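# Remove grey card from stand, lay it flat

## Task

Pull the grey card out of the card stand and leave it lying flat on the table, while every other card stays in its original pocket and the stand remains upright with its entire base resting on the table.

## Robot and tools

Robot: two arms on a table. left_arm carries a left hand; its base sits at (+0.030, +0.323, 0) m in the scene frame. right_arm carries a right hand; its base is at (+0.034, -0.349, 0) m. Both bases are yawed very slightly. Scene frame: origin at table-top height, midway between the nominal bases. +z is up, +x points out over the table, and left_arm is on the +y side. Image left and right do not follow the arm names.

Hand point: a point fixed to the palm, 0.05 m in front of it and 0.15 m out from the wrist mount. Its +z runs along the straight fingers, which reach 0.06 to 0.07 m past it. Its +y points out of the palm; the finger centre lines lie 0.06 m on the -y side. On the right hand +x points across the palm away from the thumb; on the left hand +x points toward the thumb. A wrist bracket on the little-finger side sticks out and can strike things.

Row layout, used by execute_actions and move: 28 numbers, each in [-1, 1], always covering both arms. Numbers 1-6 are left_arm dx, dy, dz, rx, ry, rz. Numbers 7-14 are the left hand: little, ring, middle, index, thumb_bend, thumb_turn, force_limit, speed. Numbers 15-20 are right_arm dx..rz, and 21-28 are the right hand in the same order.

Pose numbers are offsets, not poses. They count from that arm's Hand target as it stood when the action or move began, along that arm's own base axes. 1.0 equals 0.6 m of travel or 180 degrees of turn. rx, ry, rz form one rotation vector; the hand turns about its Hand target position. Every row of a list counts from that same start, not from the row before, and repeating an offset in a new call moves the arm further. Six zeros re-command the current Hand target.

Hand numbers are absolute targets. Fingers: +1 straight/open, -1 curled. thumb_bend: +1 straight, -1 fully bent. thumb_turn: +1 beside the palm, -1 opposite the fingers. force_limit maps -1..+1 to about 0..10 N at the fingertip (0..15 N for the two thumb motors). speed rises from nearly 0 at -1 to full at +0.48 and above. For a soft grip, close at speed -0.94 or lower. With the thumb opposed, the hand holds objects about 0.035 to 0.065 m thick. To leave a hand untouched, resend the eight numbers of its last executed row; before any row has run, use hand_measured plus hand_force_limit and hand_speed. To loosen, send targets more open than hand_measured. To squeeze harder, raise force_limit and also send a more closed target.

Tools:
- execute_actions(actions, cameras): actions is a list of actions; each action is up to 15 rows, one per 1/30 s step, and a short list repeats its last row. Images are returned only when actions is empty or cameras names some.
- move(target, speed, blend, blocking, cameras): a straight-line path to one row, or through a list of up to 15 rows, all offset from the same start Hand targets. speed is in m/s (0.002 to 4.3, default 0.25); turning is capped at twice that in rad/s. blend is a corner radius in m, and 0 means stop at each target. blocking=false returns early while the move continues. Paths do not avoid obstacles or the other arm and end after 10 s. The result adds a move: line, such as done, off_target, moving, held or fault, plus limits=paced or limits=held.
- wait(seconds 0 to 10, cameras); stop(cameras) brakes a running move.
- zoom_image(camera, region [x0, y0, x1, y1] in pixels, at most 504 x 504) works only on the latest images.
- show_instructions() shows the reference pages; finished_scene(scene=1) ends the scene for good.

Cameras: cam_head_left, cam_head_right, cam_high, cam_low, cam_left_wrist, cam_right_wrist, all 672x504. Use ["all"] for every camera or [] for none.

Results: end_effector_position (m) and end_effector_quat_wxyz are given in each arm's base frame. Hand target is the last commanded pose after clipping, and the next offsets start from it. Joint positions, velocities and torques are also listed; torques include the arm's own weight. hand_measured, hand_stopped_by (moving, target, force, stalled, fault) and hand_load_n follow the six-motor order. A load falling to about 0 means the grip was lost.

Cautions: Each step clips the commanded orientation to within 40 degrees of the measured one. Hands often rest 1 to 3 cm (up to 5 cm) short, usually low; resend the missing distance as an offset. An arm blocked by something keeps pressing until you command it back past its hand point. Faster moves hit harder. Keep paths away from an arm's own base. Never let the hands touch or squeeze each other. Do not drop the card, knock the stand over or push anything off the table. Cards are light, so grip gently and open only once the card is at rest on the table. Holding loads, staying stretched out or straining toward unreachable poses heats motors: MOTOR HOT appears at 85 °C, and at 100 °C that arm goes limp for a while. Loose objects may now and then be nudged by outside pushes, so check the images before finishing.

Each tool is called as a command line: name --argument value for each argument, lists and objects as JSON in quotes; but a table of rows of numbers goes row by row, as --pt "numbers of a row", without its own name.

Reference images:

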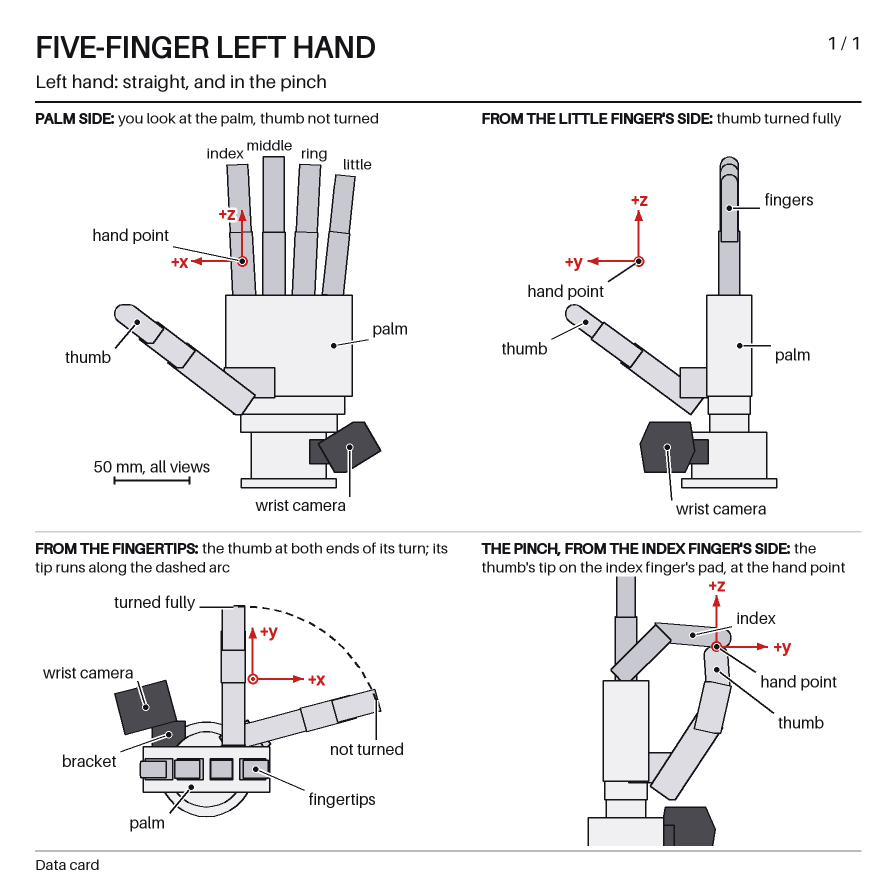

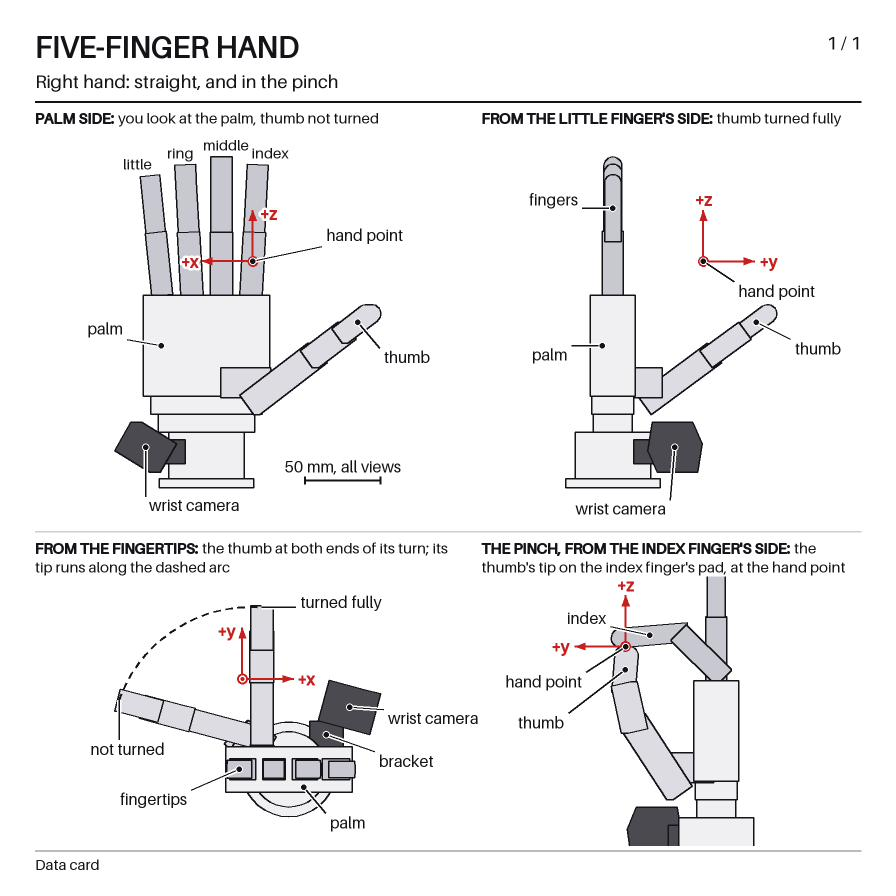

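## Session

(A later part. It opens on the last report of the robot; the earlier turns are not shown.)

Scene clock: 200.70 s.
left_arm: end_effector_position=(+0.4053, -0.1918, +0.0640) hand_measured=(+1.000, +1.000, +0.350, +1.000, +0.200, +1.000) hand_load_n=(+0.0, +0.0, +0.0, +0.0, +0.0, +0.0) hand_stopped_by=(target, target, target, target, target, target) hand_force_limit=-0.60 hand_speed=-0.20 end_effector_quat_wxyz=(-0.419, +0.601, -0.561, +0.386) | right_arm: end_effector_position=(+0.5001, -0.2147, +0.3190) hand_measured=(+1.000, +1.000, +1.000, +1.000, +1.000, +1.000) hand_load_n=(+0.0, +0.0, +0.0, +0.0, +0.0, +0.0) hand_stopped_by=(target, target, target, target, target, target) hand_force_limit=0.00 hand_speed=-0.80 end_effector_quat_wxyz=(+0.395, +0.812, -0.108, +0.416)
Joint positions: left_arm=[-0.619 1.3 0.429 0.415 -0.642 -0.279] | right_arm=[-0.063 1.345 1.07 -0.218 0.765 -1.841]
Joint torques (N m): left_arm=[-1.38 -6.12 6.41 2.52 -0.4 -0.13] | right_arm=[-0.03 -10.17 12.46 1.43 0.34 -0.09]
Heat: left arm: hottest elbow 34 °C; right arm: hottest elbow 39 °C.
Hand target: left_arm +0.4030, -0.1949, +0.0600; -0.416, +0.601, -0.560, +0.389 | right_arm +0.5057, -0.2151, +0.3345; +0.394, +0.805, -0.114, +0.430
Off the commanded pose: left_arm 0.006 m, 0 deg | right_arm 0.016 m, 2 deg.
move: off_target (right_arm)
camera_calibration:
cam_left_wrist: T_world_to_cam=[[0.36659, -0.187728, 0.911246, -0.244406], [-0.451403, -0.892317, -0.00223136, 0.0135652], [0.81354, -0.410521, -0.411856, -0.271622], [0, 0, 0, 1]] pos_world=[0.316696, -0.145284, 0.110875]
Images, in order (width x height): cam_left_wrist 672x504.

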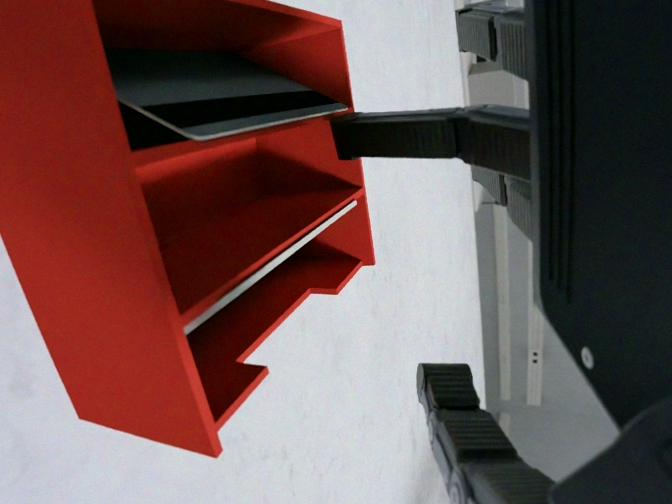

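move --pt "-0.0083 -0.005 0 0 0 0 1 1 0.35 1 0.2 1 -0.6 -0.2 0 0 0 0 0 0 1 1 1 1 1 1 0 -0.8" --pt "-0.0083 -0.005 -0.0317 0 0 0 1 1 0.35 1 0.2 1 -0.6 -0.2 0 0 0 0 0 0 1 1 1 1 1 1 0 -0.8" --speed 0.08 --cameras '["cam_left_wrist"]'

Scene clock: 202.93 s.
left_arm: end_effector_position=(+0.3997, -0.1947, +0.0430) hand_measured=(+1.000, +1.000, +0.350, +1.000, +0.200, +1.000) hand_load_n=(+0.0, +0.0, +0.0, +0.0, +0.0, +0.0) hand_stopped_by=(target, target, target, target, target, target) hand_force_limit=-0.60 hand_speed=-0.20 end_effector_quat_wxyz=(-0.418, +0.602, -0.562, +0.384) | right_arm: end_effector_position=(+0.5001, -0.2147, +0.3190) hand_measured=(+1.000, +1.000, +1.000, +1.000, +1.000, +1.000) hand_load_n=(+0.0, +0.0, +0.0, +0.0, +0.0, +0.0) hand_stopped_by=(target, target, target, target, target, target) hand_force_limit=0.00 hand_speed=-0.80 end_effector_quat_wxyz=(+0.395, +0.812, -0.108, +0.416)
Joint positions: left_arm=[-0.638 1.366 0.405 0.496 -0.658 -0.29] | right_arm=[-0.063 1.345 1.07 -0.218 0.765 -1.841]
Joint torques (N m): left_arm=[-1.38 -6.48 5.94 2.45 -0.41 -0.12] | right_arm=[-0.21 -10.05 12.45 1.4 0.35 -0.1]
Heat: left arm: hottest elbow 34 °C; right arm: hottest elbow 39 °C.
Hand target: left_arm +0.3979, -0.1980, +0.0409; -0.416, +0.601, -0.560, +0.389 | right_arm +0.5057, -0.2151, +0.3345; +0.394, +0.805, -0.114, +0.430
Off the commanded pose: left_arm 0.004 m, 1 deg | right_arm 0.016 m, 2 deg.
move: off_target (right_arm)
camera_calibration:
cam_left_wrist: T_world_to_cam=[[0.369566, -0.189209, 0.909737, -0.225209], [-0.451771, -0.892132, -0.00202248, 0.00852545], [0.811988, -0.410245, -0.41518, -0.27612], [0, 0, 0, 1]] pos_world=[0.311287, -0.148282, 0.0902585]
Images, in order (width x height): cam_left_wrist 672x504.

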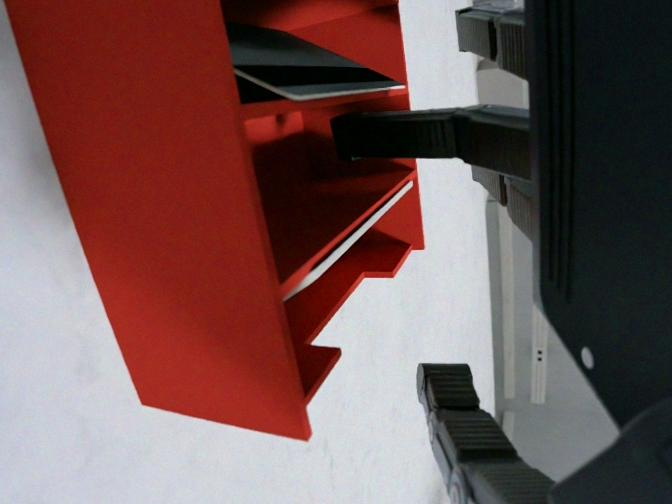

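move --pt "0.0285 -0.0017 0 0 0 0 1 1 0.35 1 0.2 1 -0.6 -0.2 0 0 0 0 0 0 1 1 1 1 1 1 0 -0.8" --pt "0.0287 -0.0173 0 0 0 0 1 1 0.35 1 0.2 1 -0.6 -0.2 0 0 0 0 0 0 1 1 1 1 1 1 0 -0.8" --pt "0.0177 -0.0412 0 0 0 0 1 1 0.35 1 0.2 1 -0.6 -0.2 0 0 0 0 0 0 1 1 1 1 1 1 0 -0.8" --speed 0.07 --blend 0.004 --cameras '["cam_left_wrist", "cam_head_left"]'

zoom_image --camera "cam_head_left" --region '[170, 200, 290, 330]'

Scene clock: 204.87 s.
left_arm: end_effector_position=(+0.3964, -0.2092, +0.0316) hand_measured=(+1.000, +1.000, +0.350, +1.000, +0.200, +1.000) hand_load_n=(+0.0, +0.0, +0.0, +0.0, +0.0, +0.0) hand_stopped_by=(target, target, target, target, target, target) hand_force_limit=-0.60 hand_speed=-0.20 end_effector_quat_wxyz=(-0.418, +0.601, -0.567, +0.379) | right_arm: end_effector_position=(+0.5001, -0.2147, +0.3190) hand_measured=(+1.000, +1.000, +1.000, +1.000, +1.000, +1.000) hand_load_n=(+0.0, +0.0, +0.0, +0.0, +0.0, +0.0) hand_stopped_by=(target, target, target, target, target, target) hand_force_limit=0.00 hand_speed=-0.80 end_effector_quat_wxyz=(+0.395, +0.812, -0.108, +0.416)
Joint positions: left_arm=[-0.682 1.419 0.421 0.504 -0.696 -0.313] | right_arm=[-0.063 1.345 1.07 -0.218 0.765 -1.841]
Joint torques (N m): left_arm=[-1.2 -6.83 9.63 1.16 -0.44 -0.12] | right_arm=[-0.09 -9.88 12.52 1.44 0.34 -0.09]
Heat: left arm: hottest elbow 34 °C; right arm: hottest elbow 39 °C.
Hand target: left_arm +0.4085, -0.2226, +0.0408; -0.416, +0.601, -0.561, +0.389 | right_arm +0.5057, -0.2151, +0.3345; +0.394, +0.805, -0.114, +0.430
Off the commanded pose: left_arm 0.020 m, 1 deg | right_arm 0.016 m, 2 deg.
move: off_target (left_arm, right_arm)
camera_calibration:
cam_left_wrist: T_world_to_cam=[[0.378171, -0.199456, 0.903994, -0.221688], [-0.454213, -0.890869, -0.00654749, -0.00450751], [0.806646, -0.40813, -0.427496, -0.281123], [0, 0, 0, 1]] pos_world=[0.308555, -0.162967, 0.0801964]
Images, in order (width x height): cam_head_left 672x504, cam_left_wrist 672x504.

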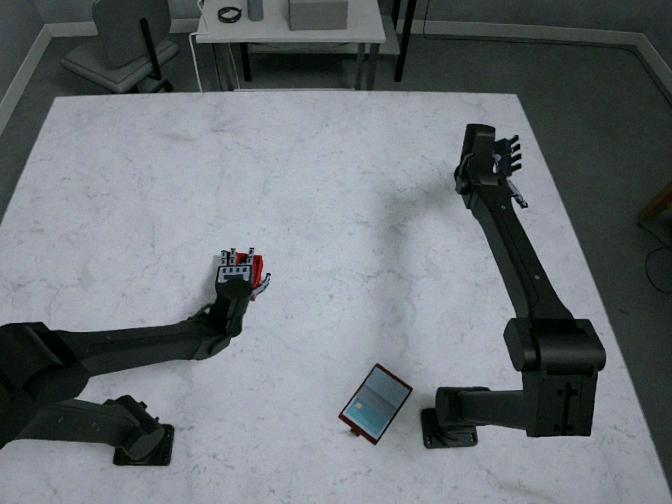

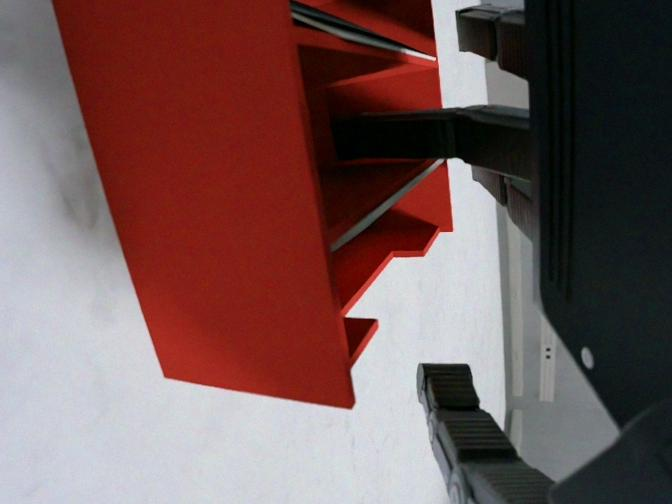

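Scaled by 3.877 from the camera's 672x504 image, which has a finer 960x720 frame.

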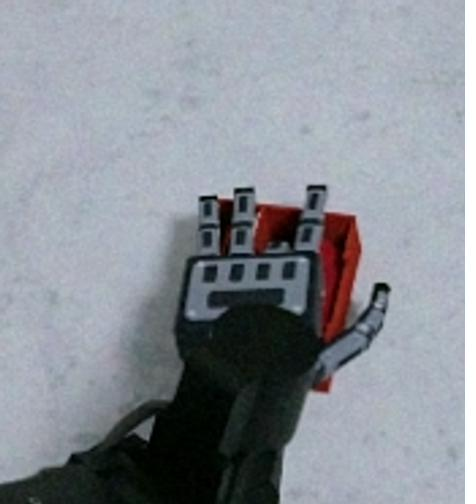

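move --target '[0.025,0.012,0.018,0,0,0,1,1,0.35,1,0.2,1,-0.6,-0.2,0,0,0,0,0,0,1,1,1,1,1,1,0,-0.8]' --speed 0.07 --cameras '[]'

Scene clock: 206.27 s.
left_arm: end_effector_position=(+0.4069, -0.2075, +0.0349) hand_measured=(+1.000, +1.000, +0.350, +1.000, +0.200, +1.000) hand_load_n=(+0.0, +0.0, +0.0, +0.0, +0.0, +0.0) hand_stopped_by=(target, target, target, target, target, target) hand_force_limit=-0.60 hand_speed=-0.20 end_effector_quat_wxyz=(-0.413, +0.602, -0.569, +0.377) | right_arm: end_effector_position=(+0.5001, -0.2147, +0.3190) hand_measured=(+1.000, +1.000, +1.000, +1.000, +1.000, +1.000) hand_load_n=(+0.0, +0.0, +0.0, +0.0, +0.0, +0.0) hand_stopped_by=(target, target, target, target, target, target) hand_force_limit=0.00 hand_speed=-0.80 end_effector_quat_wxyz=(+0.395, +0.812, -0.108, +0.416)
Joint positions: left_arm=[-0.65 1.419 0.445 0.48 -0.661 -0.303] | right_arm=[-0.063 1.345 1.07 -0.218 0.765 -1.841]
Joint torques (N m): left_arm=[-0.03 -8.29 9.92 1.14 -0.2 0.04] | right_arm=[0.03 -10.23 12.45 1.37 0.35 -0.1]
Heat: left arm: hottest elbow 34 °C; right arm: hottest elbow 39 °C.
Hand target: left_arm +0.4235, -0.2155, +0.0516; -0.416, +0.601, -0.561, +0.389 | right_arm +0.5057, -0.2151, +0.3345; +0.394, +0.805, -0.114, +0.430
Off the commanded pose: left_arm 0.025 m, 2 deg | right_arm 0.016 m, 2 deg.
move: off_target (left_arm, right_arm)
No camera images: "cameras" was empty.

move --pt "0.013 0.0 0.003 0 0 0 1 1 0.35 1 0.2 1 -0.6 -0.2 0 0 0 0 0 0 1 1 1 1 1 1 0 -0.8" --pt "0.013 -0.045 0.003 0 0 0 1 1 0.35 1 0.2 1 -0.6 -0.2 0 0 0 0 0 0 1 1 1 1 1 1 0 -0.8" --speed 0.07 --blend 0.004 --cameras '["cam_left_wrist"]'

Scene clock: 207.67 s.
left_arm: end_effector_position=(+0.4186, -0.2281, +0.0433) hand_measured=(+1.000, +1.000, +0.350, +1.000, +0.200, +1.000) hand_load_n=(+0.0, +0.0, +0.0, +0.0, +0.0, +0.0) hand_stopped_by=(target, target, target, target, target, target) hand_force_limit=-0.60 hand_speed=-0.20 end_effector_quat_wxyz=(-0.418, +0.601, -0.567, +0.378) | right_arm: end_effector_position=(+0.5001, -0.2147, +0.3190) hand_measured=(+1.000, +1.000, +1.000, +1.000, +1.000, +1.000) hand_load_n=(+0.0, +0.0, +0.0, +0.0, +0.5, +0.0) hand_stopped_by=(target, target, target, target, target, target) hand_force_limit=0.00 hand_speed=-0.80 end_effector_quat_wxyz=(+0.395, +0.812, -0.108, +0.416)
Joint positions: left_arm=[-0.684 1.449 0.508 0.445 -0.698 -0.314] | right_arm=[-0.063 1.345 1.07 -0.218 0.765 -1.841]
Joint torques (N m): left_arm=[-1.14 -7.65 10.32 1.13 -0.43 -0.12] | right_arm=[0.03 -9.93 12.51 1.39 0.34 -0.1]
Heat: left arm: hottest elbow 34 °C; right arm: hottest elbow 39 °C.
Hand target: left_arm +0.4314, -0.2426, +0.0535; -0.416, +0.601, -0.560, +0.389 | right_arm +0.5057, -0.2151, +0.3345; +0.394, +0.805, -0.114, +0.430
Off the commanded pose: left_arm 0.022 m, 1 deg | right_arm 0.016 m, 2 deg.
move: off_target (left_arm, right_arm)
camera_calibration:
cam_left_wrist: T_world_to_cam=[[0.378795, -0.200205, 0.903567, -0.244877], [-0.454079, -0.890934, -0.00704613, -0.0112361], [0.806429, -0.407621, -0.42839, -0.301574], [0, 0, 0, 1]] pos_world=[0.330854, -0.181964, 0.0919919]
Images, in order (width x height): cam_left_wrist 672x504.

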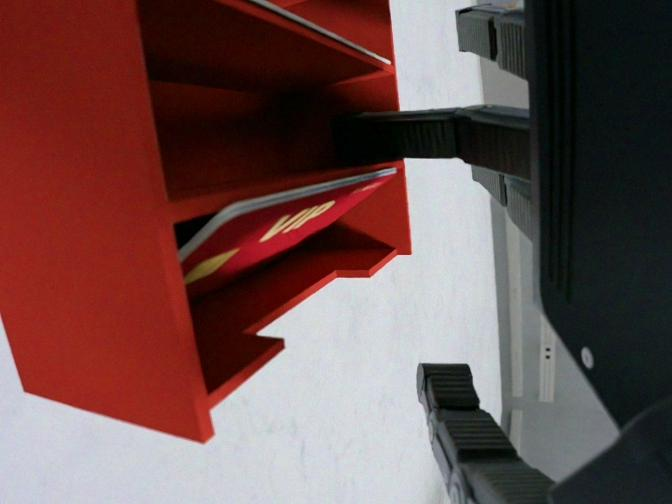

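move --pt "-0.0125 -0.02 0 0 0 0 1 1 0.35 1 0.2 1 -0.6 -0.2 0 0 0 0 0 0 1 1 1 1 1 1 0 -0.8" --pt "-0.0237 -0.038 -0.003 0 0 0 1 1 0.35 1 0.2 1 -0.6 -0.2 0 0 0 0 0 0 1 1 1 1 1 1 0 -0.8" --speed 0.07 --blend 0.004 --cameras '["cam_left_wrist"]'

Scene clock: 210.23 s.
left_arm: end_effector_position=(+0.4059, -0.2497, +0.0419) hand_measured=(+1.000, +1.000, +0.350, +1.000, +0.200, +1.000) hand_load_n=(+0.0, +0.0, +0.0, +0.0, +0.0, +0.0) hand_stopped_by=(target, target, target, target, target, target) hand_force_limit=-0.60 hand_speed=-0.20 end_effector_quat_wxyz=(-0.419, +0.600, -0.566, +0.378) | right_arm: end_effector_position=(+0.5001, -0.2147, +0.3190) hand_measured=(+1.000, +1.000, +1.000, +1.000, +1.000, +1.000) hand_load_n=(+0.0, +0.0, +0.0, +0.0, +0.0, +0.0) hand_stopped_by=(target, target, target, target, target, target) hand_force_limit=0.00 hand_speed=-0.80 end_effector_quat_wxyz=(+0.395, +0.812, -0.108, +0.416)
Joint positions: left_arm=[-0.758 1.462 0.524 0.41 -0.765 -0.362] | right_arm=[-0.063 1.345 1.07 -0.218 0.765 -1.841]
Joint torques (N m): left_arm=[-1.32 -7.77 10.24 1.07 -0.46 -0.13] | right_arm=[-0.03 -9.88 12.45 1.37 0.34 -0.1]
Heat: left arm: hottest elbow 34 °C; right arm: hottest elbow 39 °C.
Hand target: left_arm +0.4172, -0.2653, +0.0517; -0.416, +0.601, -0.560, +0.389 | right_arm +0.5057, -0.2151, +0.3345; +0.394, +0.805, -0.114, +0.430
Off the commanded pose: left_arm 0.022 m, 1 deg | right_arm 0.016 m, 2 deg.
move: off_target (left_arm, right_arm)
camera_calibration:
cam_left_wrist: T_world_to_cam=[[0.377863, -0.200514, 0.903888, -0.242837], [-0.452929, -0.891507, -0.00842413, -0.0368296], [0.807512, -0.406214, -0.427686, -0.300902], [0, 0, 0, 1]] pos_world=[0.31806, -0.203757, 0.0904957]
Images, in order (width x height): cam_left_wrist 672x504.

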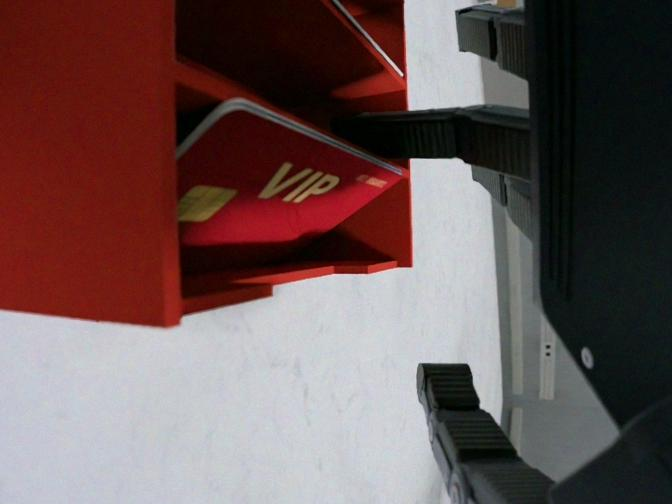

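move --pt "-0.0167 -0.0177 0 0 0 0 1 1 0.35 1 0.2 1 -0.6 -0.2 0 0 0 0 0 0 1 1 1 1 1 1 0 -0.8" --pt "-0.0333 -0.0307 0 0 0 0 1 1 0.35 1 0.2 1 -0.6 -0.2 0 0 0 0 0 0 1 1 1 1 1 1 0 -0.8" --pt "-0.052 -0.0407 0 0 0 0 1 1 0.35 1 0.2 1 -0.6 -0.2 0 0 0 0 0 0 1 1 1 1 1 1 0 -0.8" --speed 0.07 --blend 0.004 --cameras '["cam_left_wrist"]'

Scene clock: 211.83 s.
left_arm: end_effector_position=(+0.3754, -0.2718, +0.0357) hand_measured=(+1.000, +1.000, +0.350, +1.000, +0.200, +1.000) hand_load_n=(+0.0, -0.5, +0.0, +0.0, +0.0, +0.0) hand_stopped_by=(target, target, target, target, target, target) hand_force_limit=-0.60 hand_speed=-0.20 end_effector_quat_wxyz=(-0.420, +0.600, -0.571, +0.372) | right_arm: end_effector_position=(+0.5001, -0.2147, +0.3190) hand_measured=(+1.000, +1.000, +1.000, +1.000, +1.000, +1.000) hand_load_n=(+0.0, +0.0, +0.0, +0.0, +0.0, +0.0) hand_stopped_by=(target, target, target, target, target, target) hand_force_limit=0.00 hand_speed=-0.80 end_effector_quat_wxyz=(+0.395, +0.812, -0.108, +0.416)
Joint positions: left_arm=[-0.87 1.462 0.524 0.334 -0.861 -0.446] | right_arm=[-0.063 1.345 1.07 -0.218 0.765 -1.841]
Joint torques (N m): left_arm=[-1.32 -8.7 10.19 0.96 -0.54 -0.13] | right_arm=[-0.09 -9.88 12.51 1.4 0.33 -0.1]
Heat: left arm: hottest elbow 35 °C; right arm: hottest elbow 39 °C.
Hand target: left_arm +0.3860, -0.2897, +0.0517; -0.416, +0.601, -0.560, +0.389 | right_arm +0.5057, -0.2151, +0.3345; +0.394, +0.805, -0.114, +0.430
Off the commanded pose: left_arm 0.026 m, 2 deg | right_arm 0.016 m, 2 deg.
move: off_target (left_arm, right_arm)
camera_calibration:
cam_left_wrist: T_world_to_cam=[[0.385354, -0.21141, 0.898225, -0.235637], [-0.452917, -0.891418, -0.0154983, -0.0700116], [0.80397, -0.400849, -0.439263, -0.284642], [0, 0, 0, 1]] pos_world=[0.287938, -0.226324, 0.0855377]
Images, in order (width x height): cam_left_wrist 672x504.

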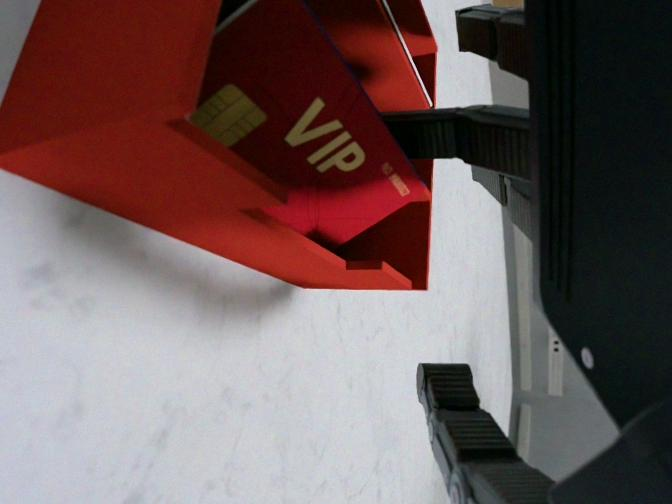

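move --pt "0.0042 -0.0173 0.01 0 0 0 1 1 0.35 1 0.2 1 -0.6 -0.2 0 0 0 0 0 0 1 1 1 1 1 1 0 -0.8" --pt "-0.0118 -0.0302 0.01 0 0 0 1 1 0.35 1 0.2 1 -0.6 -0.2 0 0 0 0 0 0 1 1 1 1 1 1 0 -0.8" --pt "-0.0297 -0.04 0.01 0 0 0 1 1 0.35 1 0.2 1 -0.6 -0.2 0 0 0 0 0 0 1 1 1 1 1 1 0 -0.8" --speed 0.07 --blend 0.003 --cameras '["cam_left_wrist", "cam_head_left"]'

zoom_image --camera "cam_head_left" --region '[190, 220, 310, 350]'

Scene clock: 214.33 s.
left_arm: end_effector_position=(+0.3587, -0.2948, +0.0405) hand_measured=(+1.000, +1.000, +0.350, +1.000, +0.200, +1.000) hand_load_n=(+0.0, +0.0, +0.0, +0.0, +0.0, +0.0) hand_stopped_by=(target, target, target, target, target, target) hand_force_limit=-0.60 hand_speed=-0.20 end_effector_quat_wxyz=(-0.421, +0.598, -0.571, +0.372) | right_arm: end_effector_position=(+0.5001, -0.2147, +0.3190) hand_measured=(+1.000, +1.000, +1.000, +1.000, +1.000, +1.000) hand_load_n=(+0.0, +0.0, +0.0, +0.0, +0.0, +0.0) hand_stopped_by=(target, target, target, target, target, target) hand_force_limit=0.00 hand_speed=-0.80 end_effector_quat_wxyz=(+0.395, +0.812, -0.108, +0.416)
Joint positions: left_arm=[-0.952 1.462 0.56 0.239 -0.928 -0.519] | right_arm=[-0.063 1.345 1.07 -0.218 0.765 -1.841]
Joint torques (N m): left_arm=[-1.26 -9 10.41 0.85 -0.6 -0.12] | right_arm=[-0.03 -9.99 12.48 1.4 0.35 -0.11]
Heat: left arm: hottest elbow 35 °C; right arm: hottest elbow 39 °C.
Hand target: left_arm +0.3681, -0.3137, +0.0576; -0.416, +0.601, -0.561, +0.389 | right_arm +0.5057, -0.2151, +0.3345; +0.394, +0.805, -0.114, +0.430
Off the commanded pose: left_arm 0.027 m, 2 deg | right_arm 0.016 m, 2 deg.
move: off_target (left_arm, right_arm)
camera_calibration:
cam_left_wrist: T_world_to_cam=[[0.384617, -0.215157, 0.897651, -0.239237], [-0.453384, -0.891106, -0.0193261, -0.0976653], [0.80406, -0.399547, -0.440283, -0.277845], [0, 0, 0, 1]] pos_world=[0.271139, -0.249516, 0.090533]
Images, in order (width x height): cam_head_left 672x504, cam_left_wrist 672x504.

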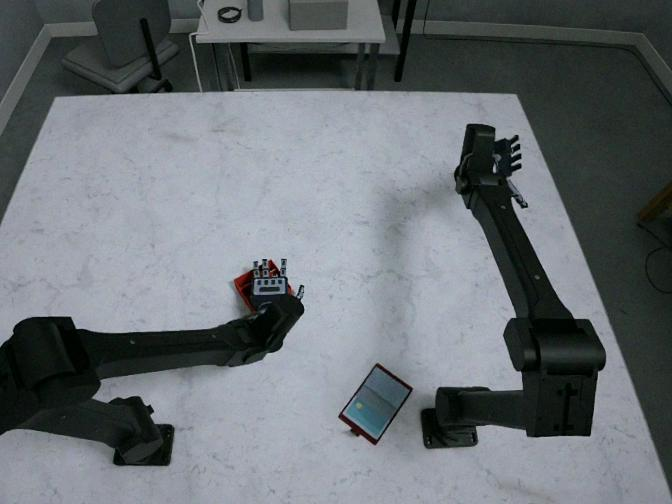

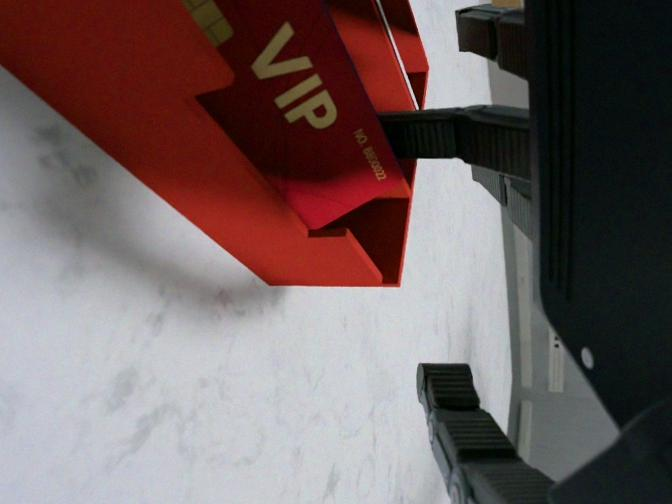

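Scaled by 3.877 from the camera's 672x504 image, which has a finer 960x720 frame.

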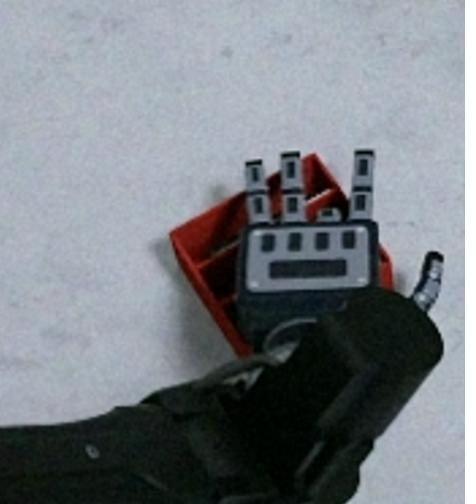

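move --pt "0.0067 -0.0117 0.005 0 0 0 1 1 0.35 1 0.2 1 -0.6 -0.2 0 0 0 0 0 0 1 1 1 1 1 1 0 -0.8" --pt "-0.015 -0.0217 0.005 0 0 0 1 1 0.35 1 0.2 1 -0.6 -0.2 0 0 0 0 0 0 1 1 1 1 1 1 0 -0.8" --pt "-0.0348 -0.0257 0.005 0 0 0 1 1 0.35 1 0.2 1 -0.6 -0.2 0 0 0 0 0 0 1 1 1 1 1 1 0 -0.8" --pt "-0.0508 -0.0257 0.005 0 0 0 1 1 0.35 1 0.2 1 -0.6 -0.2 0 0 0 0 0 0 1 1 1 1 1 1 0 -0.8" --speed 0.07 --blend 0.003 --cameras '["cam_left_wrist", "cam_head_left"]'

zoom_image --camera "cam_head_left" --region '[190, 220, 310, 350]'

Scene clock: 216.80 s.
left_arm: end_effector_position=(+0.3335, -0.3147, +0.0443) hand_measured=(+1.000, +1.000, +0.350, +1.000, +0.200, +1.000) hand_load_n=(+0.0, +0.0, +0.0, +0.0, +0.0, -0.5) hand_stopped_by=(target, target, target, target, target, target) hand_force_limit=-0.60 hand_speed=-0.20 end_effector_quat_wxyz=(-0.422, +0.598, -0.570, +0.373) | right_arm: end_effector_position=(+0.5001, -0.2147, +0.3190) hand_measured=(+1.000, +1.000, +1.000, +1.000, +1.000, +1.000) hand_load_n=(+0.0, +0.0, +0.0, +0.0, +0.0, +0.0) hand_stopped_by=(target, target, target, target, target, target) hand_force_limit=0.00 hand_speed=-0.80 end_effector_quat_wxyz=(+0.395, +0.812, -0.108, +0.416)
Joint positions: left_arm=[-1.046 1.455 0.585 0.124 -1.002 -0.624] | right_arm=[-0.063 1.345 1.07 -0.218 0.765 -1.841]
Joint torques (N m): left_arm=[-1.26 -9.82 9.28 0.77 -0.68 -0.12] | right_arm=[-0.15 -9.99 12.49 1.37 0.36 -0.1]
Heat: left arm: hottest elbow 35 °C; right arm: hottest elbow 39 °C.
Hand target: left_arm +0.3377, -0.3291, +0.0606; -0.416, +0.601, -0.560, +0.389 | right_arm +0.5057, -0.2151, +0.3345; +0.394, +0.805, -0.114, +0.430
Off the commanded pose: left_arm 0.022 m, 2 deg | right_arm 0.016 m, 2 deg.
move: off_target (left_arm, right_arm)
camera_calibration:
cam_left_wrist: T_world_to_cam=[[0.381202, -0.21357, 0.899485, -0.23575], [-0.452163, -0.891709, -0.0200967, -0.12732], [0.806371, -0.399053, -0.43649, -0.264709], [0, 0, 0, 1]] pos_world=[0.245753, -0.269514, 0.0939524]
Images, in order (width x height): cam_head_left 672x504, cam_left_wrist 672x504.

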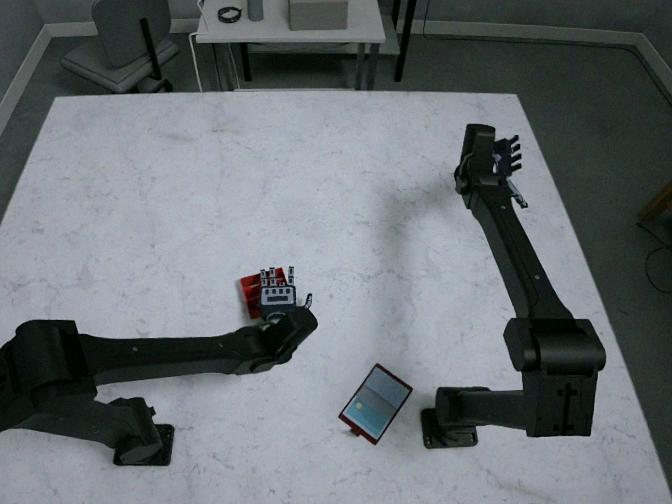

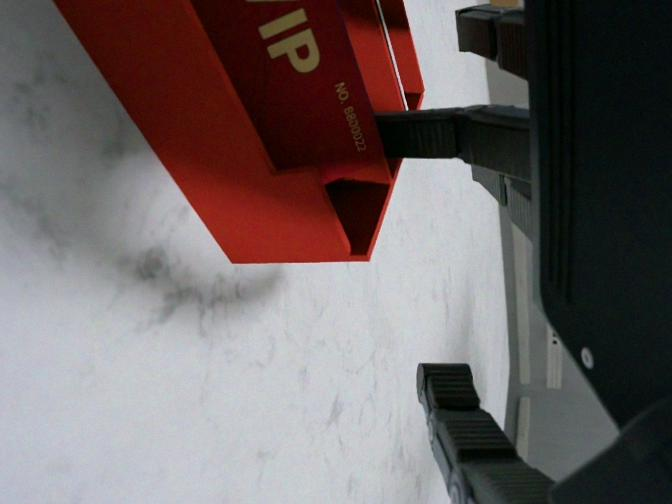

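Scaled by 3.877 from the camera's 672x504 image, which has a finer 960x720 frame.

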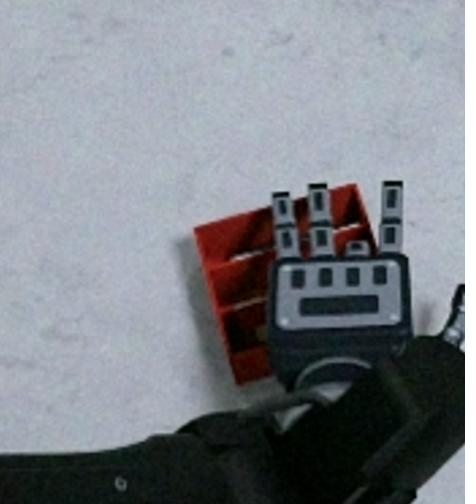

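move --target '[-0.0242,0.0033,0.0,0,0,0,1,1,0.35,1,0.2,1,-0.6,-0.2,0,0,0,0,0,0,1,1,1,1,1,1,0,-0.8]' --speed 0.07 --cameras '["cam_left_wrist", "cam_head_left"]'

zoom_image --camera "cam_head_left" --region '[190, 220, 310, 350]'

Scene clock: 218.20 s.
left_arm: end_effector_position=(+0.3231, -0.3191, +0.0505) hand_measured=(+1.000, +1.000, +0.350, +1.000, +0.200, +1.000) hand_load_n=(+0.0, +0.0, +0.0, +0.0, +0.0, +0.0) hand_stopped_by=(target, target, target, target, target, target) hand_force_limit=-0.60 hand_speed=-0.20 end_effector_quat_wxyz=(-0.421, +0.600, -0.565, +0.379) | right_arm: end_effector_position=(+0.5001, -0.2147, +0.3190) hand_measured=(+1.000, +1.000, +1.000, +1.000, +1.000, +1.000) hand_load_n=(+0.0, +0.0, +0.0, +0.0, +0.0, +0.0) hand_stopped_by=(target, target, target, target, target, target) hand_force_limit=0.00 hand_speed=-0.80 end_effector_quat_wxyz=(+0.395, +0.812, -0.108, +0.416)
Joint positions: left_arm=[-1.079 1.434 0.585 0.082 -1.028 -0.666] | right_arm=[-0.063 1.345 1.07 -0.218 0.765 -1.841]
Joint torques (N m): left_arm=[-1.32 -9.58 8.02 0.75 -0.7 -0.11] | right_arm=[-0.03 -9.99 12.48 1.37 0.35 -0.1]
Heat: left arm: hottest elbow 35 °C; right arm: hottest elbow 39 °C.
Hand target: left_arm +0.3231, -0.3271, +0.0606; -0.416, +0.601, -0.561, +0.389 | right_arm +0.5057, -0.2151, +0.3345; +0.394, +0.805, -0.114, +0.430
Off the commanded pose: left_arm 0.013 m, 1 deg | right_arm 0.016 m, 2 deg.
move: off_target (left_arm, right_arm)
camera_calibration:
cam_left_wrist: T_world_to_cam=[[0.373772, -0.201675, 0.905329, -0.232375], [-0.451589, -0.892141, -0.0122955, -0.136581], [0.810161, -0.404241, -0.424532, -0.258836], [0, 0, 0, 1]] pos_world=[0.234875, -0.273346, 0.0988122]
Images, in order (width x height): cam_head_left 672x504, cam_left_wrist 672x504.

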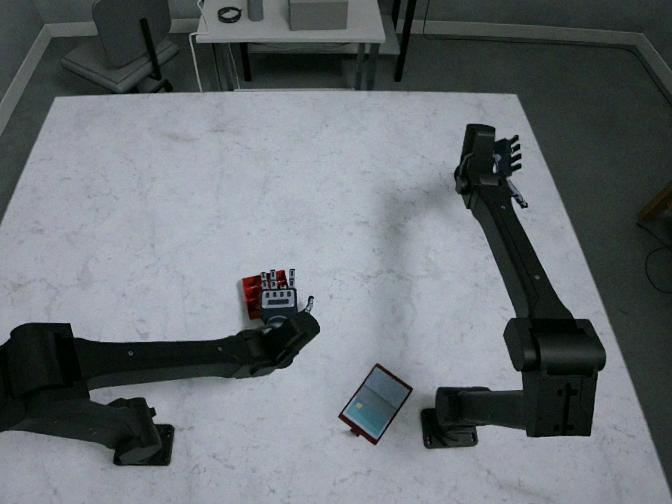

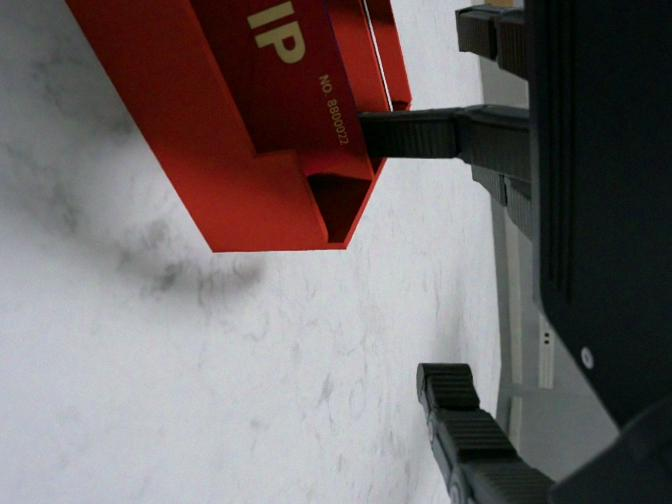

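Scaled by 3.877 from the camera's 672x504 image, which has a finer 960x720 frame.

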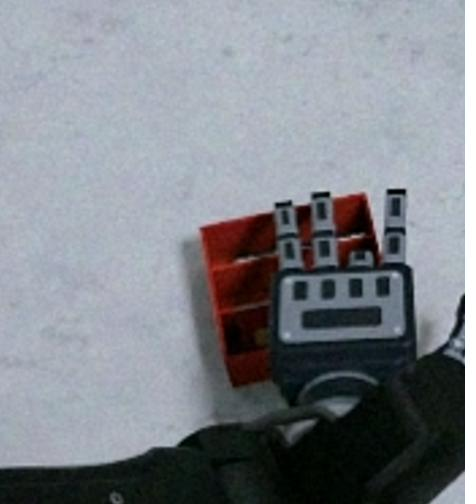

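move --pt "0.035 0.005 0.035 0 0 0 1 1 0.35 1 0.2 1 -0.6 -0.2 0 0 0 0 0 0 1 1 1 1 1 1 0 -0.8" --pt "0.04 0.008 0.12 0 0 0 1 1 0.35 1 0.2 1 -0.6 -0.2 0 0 0 0 0 0 1 1 1 1 1 1 0 -0.8" --speed 0.1 --blend 0.006 --cameras '["cam_left_wrist"]'

Scene clock: 220.10 s.
left_arm: end_effector_position=(+0.3347, -0.3093, +0.1085) hand_measured=(+1.000, +1.000, +0.350, +1.000, +0.200, +1.000) hand_load_n=(+0.0, +0.0, +0.0, -0.5, +0.0, +0.0) hand_stopped_by=(target, target, target, target, target, target) hand_force_limit=-0.60 hand_speed=-0.20 end_effector_quat_wxyz=(-0.420, +0.596, -0.574, +0.373) | right_arm: end_effector_position=(+0.5001, -0.2147, +0.3190) hand_measured=(+1.000, +1.000, +1.000, +1.000, +1.000, +1.000) hand_load_n=(+0.0, +0.0, +0.0, +0.0, +0.0, +0.0) hand_stopped_by=(target, target, target, target, target, target) hand_force_limit=0.00 hand_speed=-0.80 end_effector_quat_wxyz=(+0.395, +0.812, -0.108, +0.416)
Joint positions: left_arm=[-1.031 1.28 0.646 -0.093 -0.983 -0.598] | right_arm=[-0.063 1.345 1.07 -0.218 0.765 -1.841]
Joint torques (N m): left_arm=[0.03 -8.41 12.49 0.8 -0.46 -0.01] | right_arm=[-0.09 -9.99 12.48 1.4 0.33 -0.1]
Heat: left arm: hottest elbow 35 °C; right arm: hottest elbow 39 °C.
Hand target: left_arm +0.3472, -0.3224, +0.1327; -0.416, +0.601, -0.560, +0.389 | right_arm +0.5057, -0.2151, +0.3345; +0.394, +0.805, -0.114, +0.430
Off the commanded pose: left_arm 0.030 m, 2 deg | right_arm 0.016 m, 2 deg.
move: off_target (left_arm, right_arm)
camera_calibration:
cam_left_wrist: T_world_to_cam=[[0.382561, -0.217947, 0.897856, -0.294431], [-0.460501, -0.887451, -0.019209, -0.116679], [0.80099, -0.406115, -0.439869, -0.235481], [0, 0, 0, 1]] pos_world=[0.247525, -0.26335, 0.158535]
Images, in order (width x height): cam_left_wrist 672x504.

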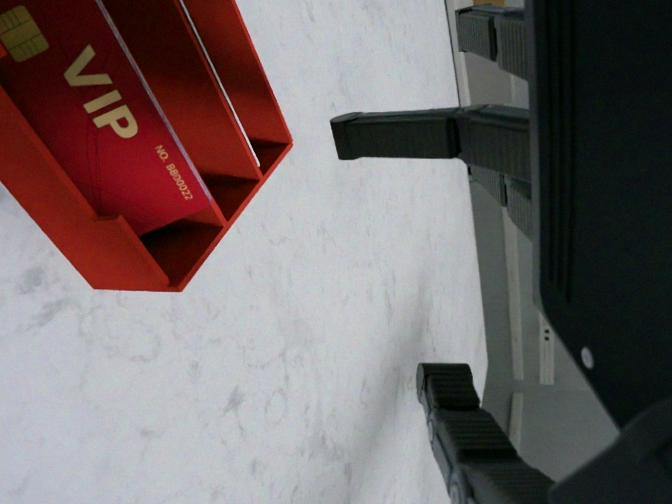

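move --target '[0.045,0.098,-0.013,0,0,0.0389,1,1,0.35,1,0.2,1,-0.6,-0.2,0,0,0,0,0,0,1,1,1,1,1,1,0,-0.8]' --speed 0.12 --cameras '["cam_left_wrist", "cam_head_left"]'

zoom_image --camera "cam_head_left" --region '[190, 220, 310, 350]'

Scene clock: 221.77 s.
left_arm: end_effector_position=(+0.3716, -0.2647, +0.1189) hand_measured=(+1.000, +1.000, +0.350, +1.000, +0.200, +1.000) hand_load_n=(+0.0, -0.5, +0.0, +0.0, +0.0, +0.0) hand_stopped_by=(target, target, target, target, target, target) hand_force_limit=-0.60 hand_speed=-0.20 end_effector_quat_wxyz=(-0.440, +0.633, -0.528, +0.356) | right_arm: end_effector_position=(+0.5001, -0.2147, +0.3190) hand_measured=(+1.000, +1.000, +1.000, +1.000, +1.000, +1.000) hand_load_n=(+0.0, +0.0, +0.0, +0.0, +0.0, +0.0) hand_stopped_by=(target, target, target, target, target, target) hand_force_limit=0.00 hand_speed=-0.80 end_effector_quat_wxyz=(+0.395, +0.812, -0.108, +0.416)
Joint positions: left_arm=[-0.903 1.255 0.646 -0.093 -0.98 -0.598] | right_arm=[-0.063 1.345 1.07 -0.218 0.765 -1.841]
Joint torques (N m): left_arm=[-0.09 -8.53 8.2 1.84 -0.43 0.02] | right_arm=[0.03 -9.99 12.49 1.36 0.34 -0.1]
Heat: left arm: hottest elbow 35 °C; right arm: hottest elbow 39 °C.
Hand target: left_arm +0.3742, -0.2635, +0.1250; -0.439, +0.634, -0.523, +0.363 | right_arm +0.5057, -0.2151, +0.3345; +0.394, +0.805, -0.114, +0.430
Off the commanded pose: left_arm 0.007 m, 1 deg | right_arm 0.016 m, 2 deg.
move: off_target (right_arm)
camera_calibration:
cam_left_wrist: T_world_to_cam=[[0.39409, -0.149272, 0.906869, -0.295307], [-0.345013, -0.938587, -0.00456364, -0.118094], [0.851856, -0.311083, -0.421389, -0.238351], [0, 0, 0, 1]] pos_world=[0.278675, -0.22907, 0.166827]
Images, in order (width x height): cam_head_left 672x504, cam_left_wrist 672x504.

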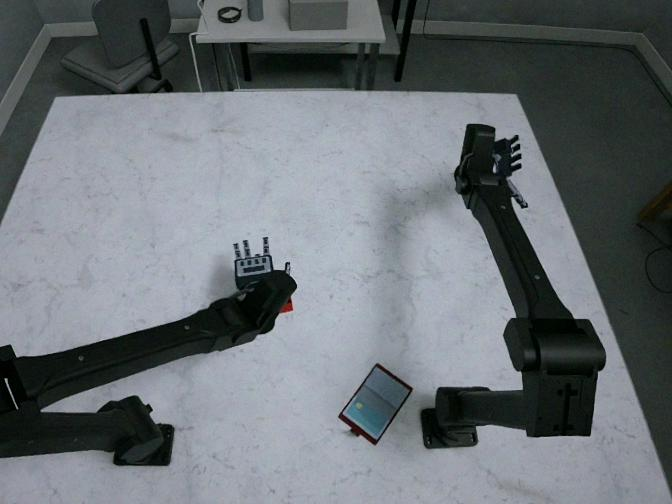

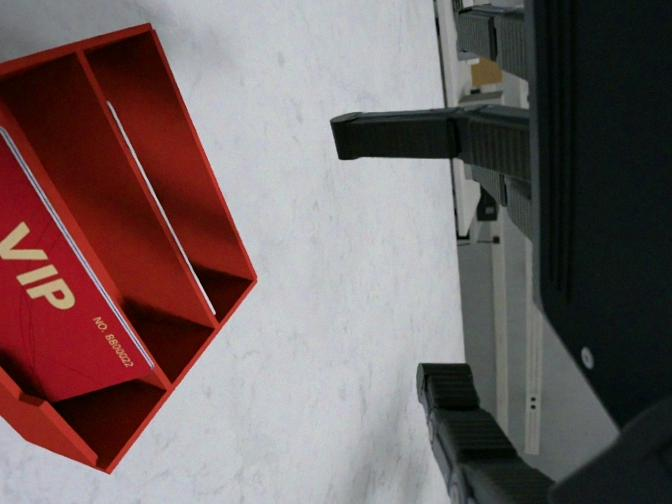

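Scaled by 3.877 from the camera's 672x504 image, which has a finer 960x720 frame.

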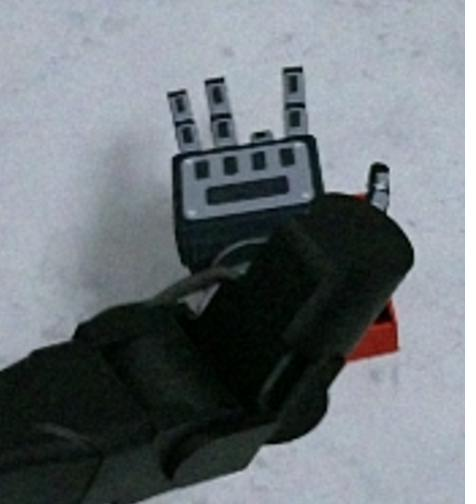

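move --target '[0.0543,0.004,-0.07,0,0,0.0194,1,1,-0.19,-0.2,0.25,1,-0.6,-0.2,0,0,0,0,0,0,1,1,1,1,1,1,0,-0.8]' --speed 0.12 --cameras '["cam_left_wrist"]'

zoom_image --camera "cam_left_wrist" --region '[50, 0, 386, 336]'

Scene clock: 227.37 s.
left_arm: end_effector_position=(+0.3997, -0.2590, +0.0791) hand_measured=(+1.000, +1.000, -0.190, -0.200, +0.250, +1.000) hand_load_n=(-0.5, +0.0, +0.0, +0.0, +0.0, -0.5) hand_stopped_by=(target, target, target, target, target, target) hand_force_limit=-0.60 hand_speed=-0.20 end_effector_quat_wxyz=(-0.449, +0.648, -0.510, +0.344) | right_arm: end_effector_position=(+0.5001, -0.2147, +0.3190) hand_measured=(+1.000, +1.000, +1.000, +1.000, +1.000, +1.000) hand_load_n=(+0.0, +0.5, +0.0, +0.0, +0.0, +0.0) hand_stopped_by=(target, target, target, target, target, target) hand_force_limit=0.00 hand_speed=-0.80 end_effector_quat_wxyz=(+0.395, +0.812, -0.108, +0.416)
Joint positions: left_arm=[-0.847 1.401 0.646 0.052 -0.98 -0.598] | right_arm=[-0.063 1.345 1.07 -0.218 0.765 -1.841]
Joint torques (N m): left_arm=[-0.03 -8.29 8.43 2.11 -0.55 -0.02] | right_arm=[-0.03 -9.93 12.46 1.4 0.34 -0.09]
Heat: left arm: hottest elbow 34 °C; right arm: hottest elbow 39 °C.
Hand target: left_arm +0.4068, -0.2612, +0.0830; -0.450, +0.650, -0.503, +0.349 | right_arm +0.5057, -0.2151, +0.3345; +0.394, +0.805, -0.114, +0.430
Off the commanded pose: left_arm 0.008 m, 1 deg | right_arm 0.016 m, 2 deg.
move: off_target (right_arm)
camera_calibration:
cam_left_wrist: T_world_to_cam=[[0.402461, -0.127274, 0.906547, -0.267031], [-0.291838, -0.956456, -0.00471979, -0.1291], [0.867673, -0.262665, -0.422079, -0.270903], [0, 0, 0, 1]] pos_world=[0.304848, -0.228621, 0.127124]
Images, in order (width x height): cam_left_wrist 672x504.

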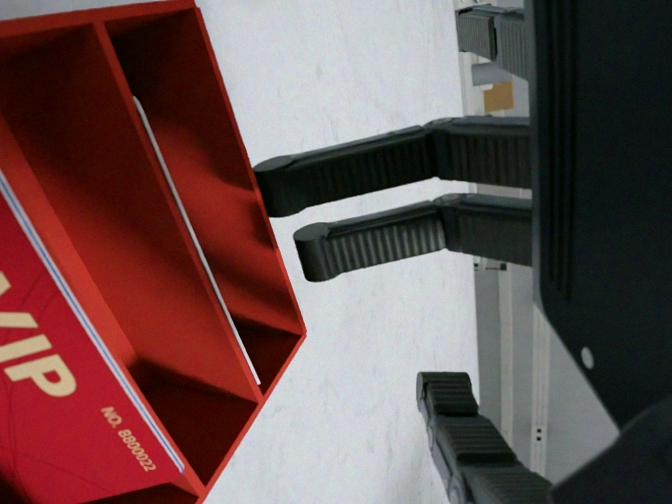

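Scaled by 1.500 from the camera's 672x504 image, which has a finer 960x720 frame.

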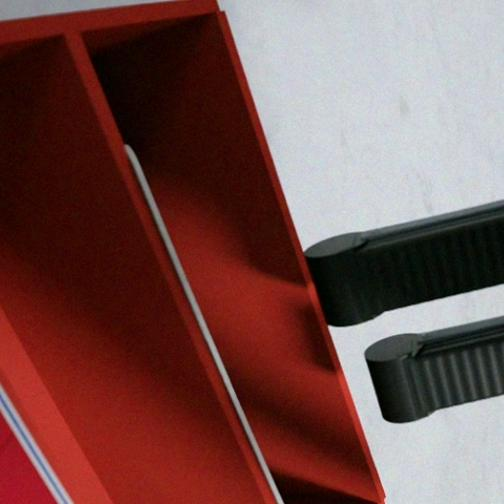

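move --target '[-0.003,-0.0022,-0.038,0,0,0,1,1,-0.19,-0.2,0.25,1,-0.6,-0.2,0,0,0,0,0,0,1,1,1,1,1,1,0,-0.8]' --speed 0.08 --cameras '["cam_left_wrist"]'

zoom_image --camera "cam_left_wrist" --region '[50, 0, 386, 336]'

Scene clock: 229.20 s.
left_arm: end_effector_position=(+0.4067, -0.2656, +0.0707) hand_measured=(+1.000, +1.000, -0.190, -0.200, +0.250, +1.000) hand_load_n=(+0.0, +0.0, -0.5, +0.0, +0.0, +0.0) hand_stopped_by=(target, target, target, target, target, target) hand_force_limit=-0.60 hand_speed=-0.20 end_effector_quat_wxyz=(-0.450, +0.649, -0.501, +0.354) | right_arm: end_effector_position=(+0.5001, -0.2147, +0.3190) hand_measured=(+1.000, +1.000, +1.000, +1.000, +1.000, +1.000) hand_load_n=(+0.0, +0.0, +0.0, +0.0, +0.5, +0.0) hand_stopped_by=(target, target, target, target, target, target) hand_force_limit=0.00 hand_speed=-0.80 end_effector_quat_wxyz=(+0.395, +0.812, -0.108, +0.416)
Joint positions: left_arm=[-0.847 1.448 0.646 0.127 -0.986 -0.598] | right_arm=[-0.063 1.345 1.07 -0.218 0.765 -1.841]
Joint torques (N m): left_arm=[-0.56 -8 6.13 2.07 -0.49 -0.09] | right_arm=[0.03 -9.93 12.44 1.39 0.34 -0.09]
Heat: left arm: hottest elbow 34 °C; right arm: hottest elbow 39 °C.
Hand target: left_arm +0.4049, -0.2625, +0.0601; -0.450, +0.650, -0.503, +0.349 | right_arm +0.5057, -0.2151, +0.3345; +0.394, +0.805, -0.114, +0.430
Off the commanded pose: left_arm 0.011 m, 1 deg | right_arm 0.016 m, 2 deg.
move: off_target (left_arm, right_arm)
camera_calibration:
cam_left_wrist: T_world_to_cam=[[0.38376, -0.108723, 0.91701, -0.2513], [-0.287615, -0.957722, 0.00681406, -0.136222], [0.8775, -0.266361, -0.398806, -0.288943], [0, 0, 0, 1]] pos_world=[0.310807, -0.234748, 0.116141]
Images, in order (width x height): cam_left_wrist 672x504.

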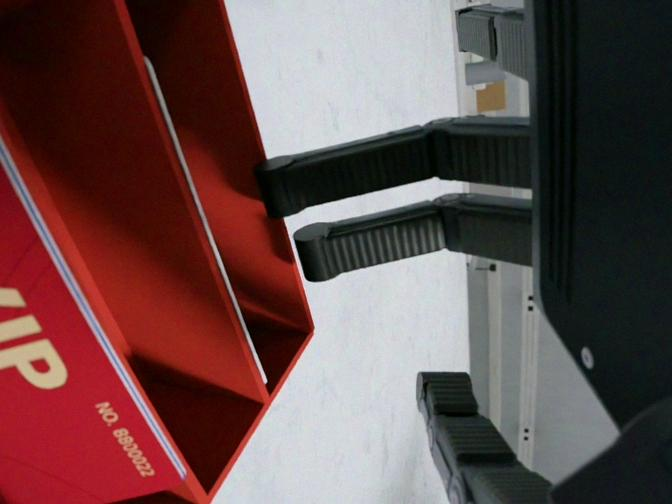

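Scaled by 1.500 from the camera's 672x504 image, which has a finer 960x720 frame.

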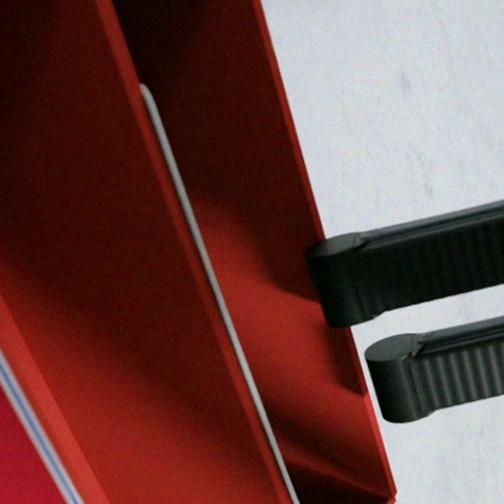

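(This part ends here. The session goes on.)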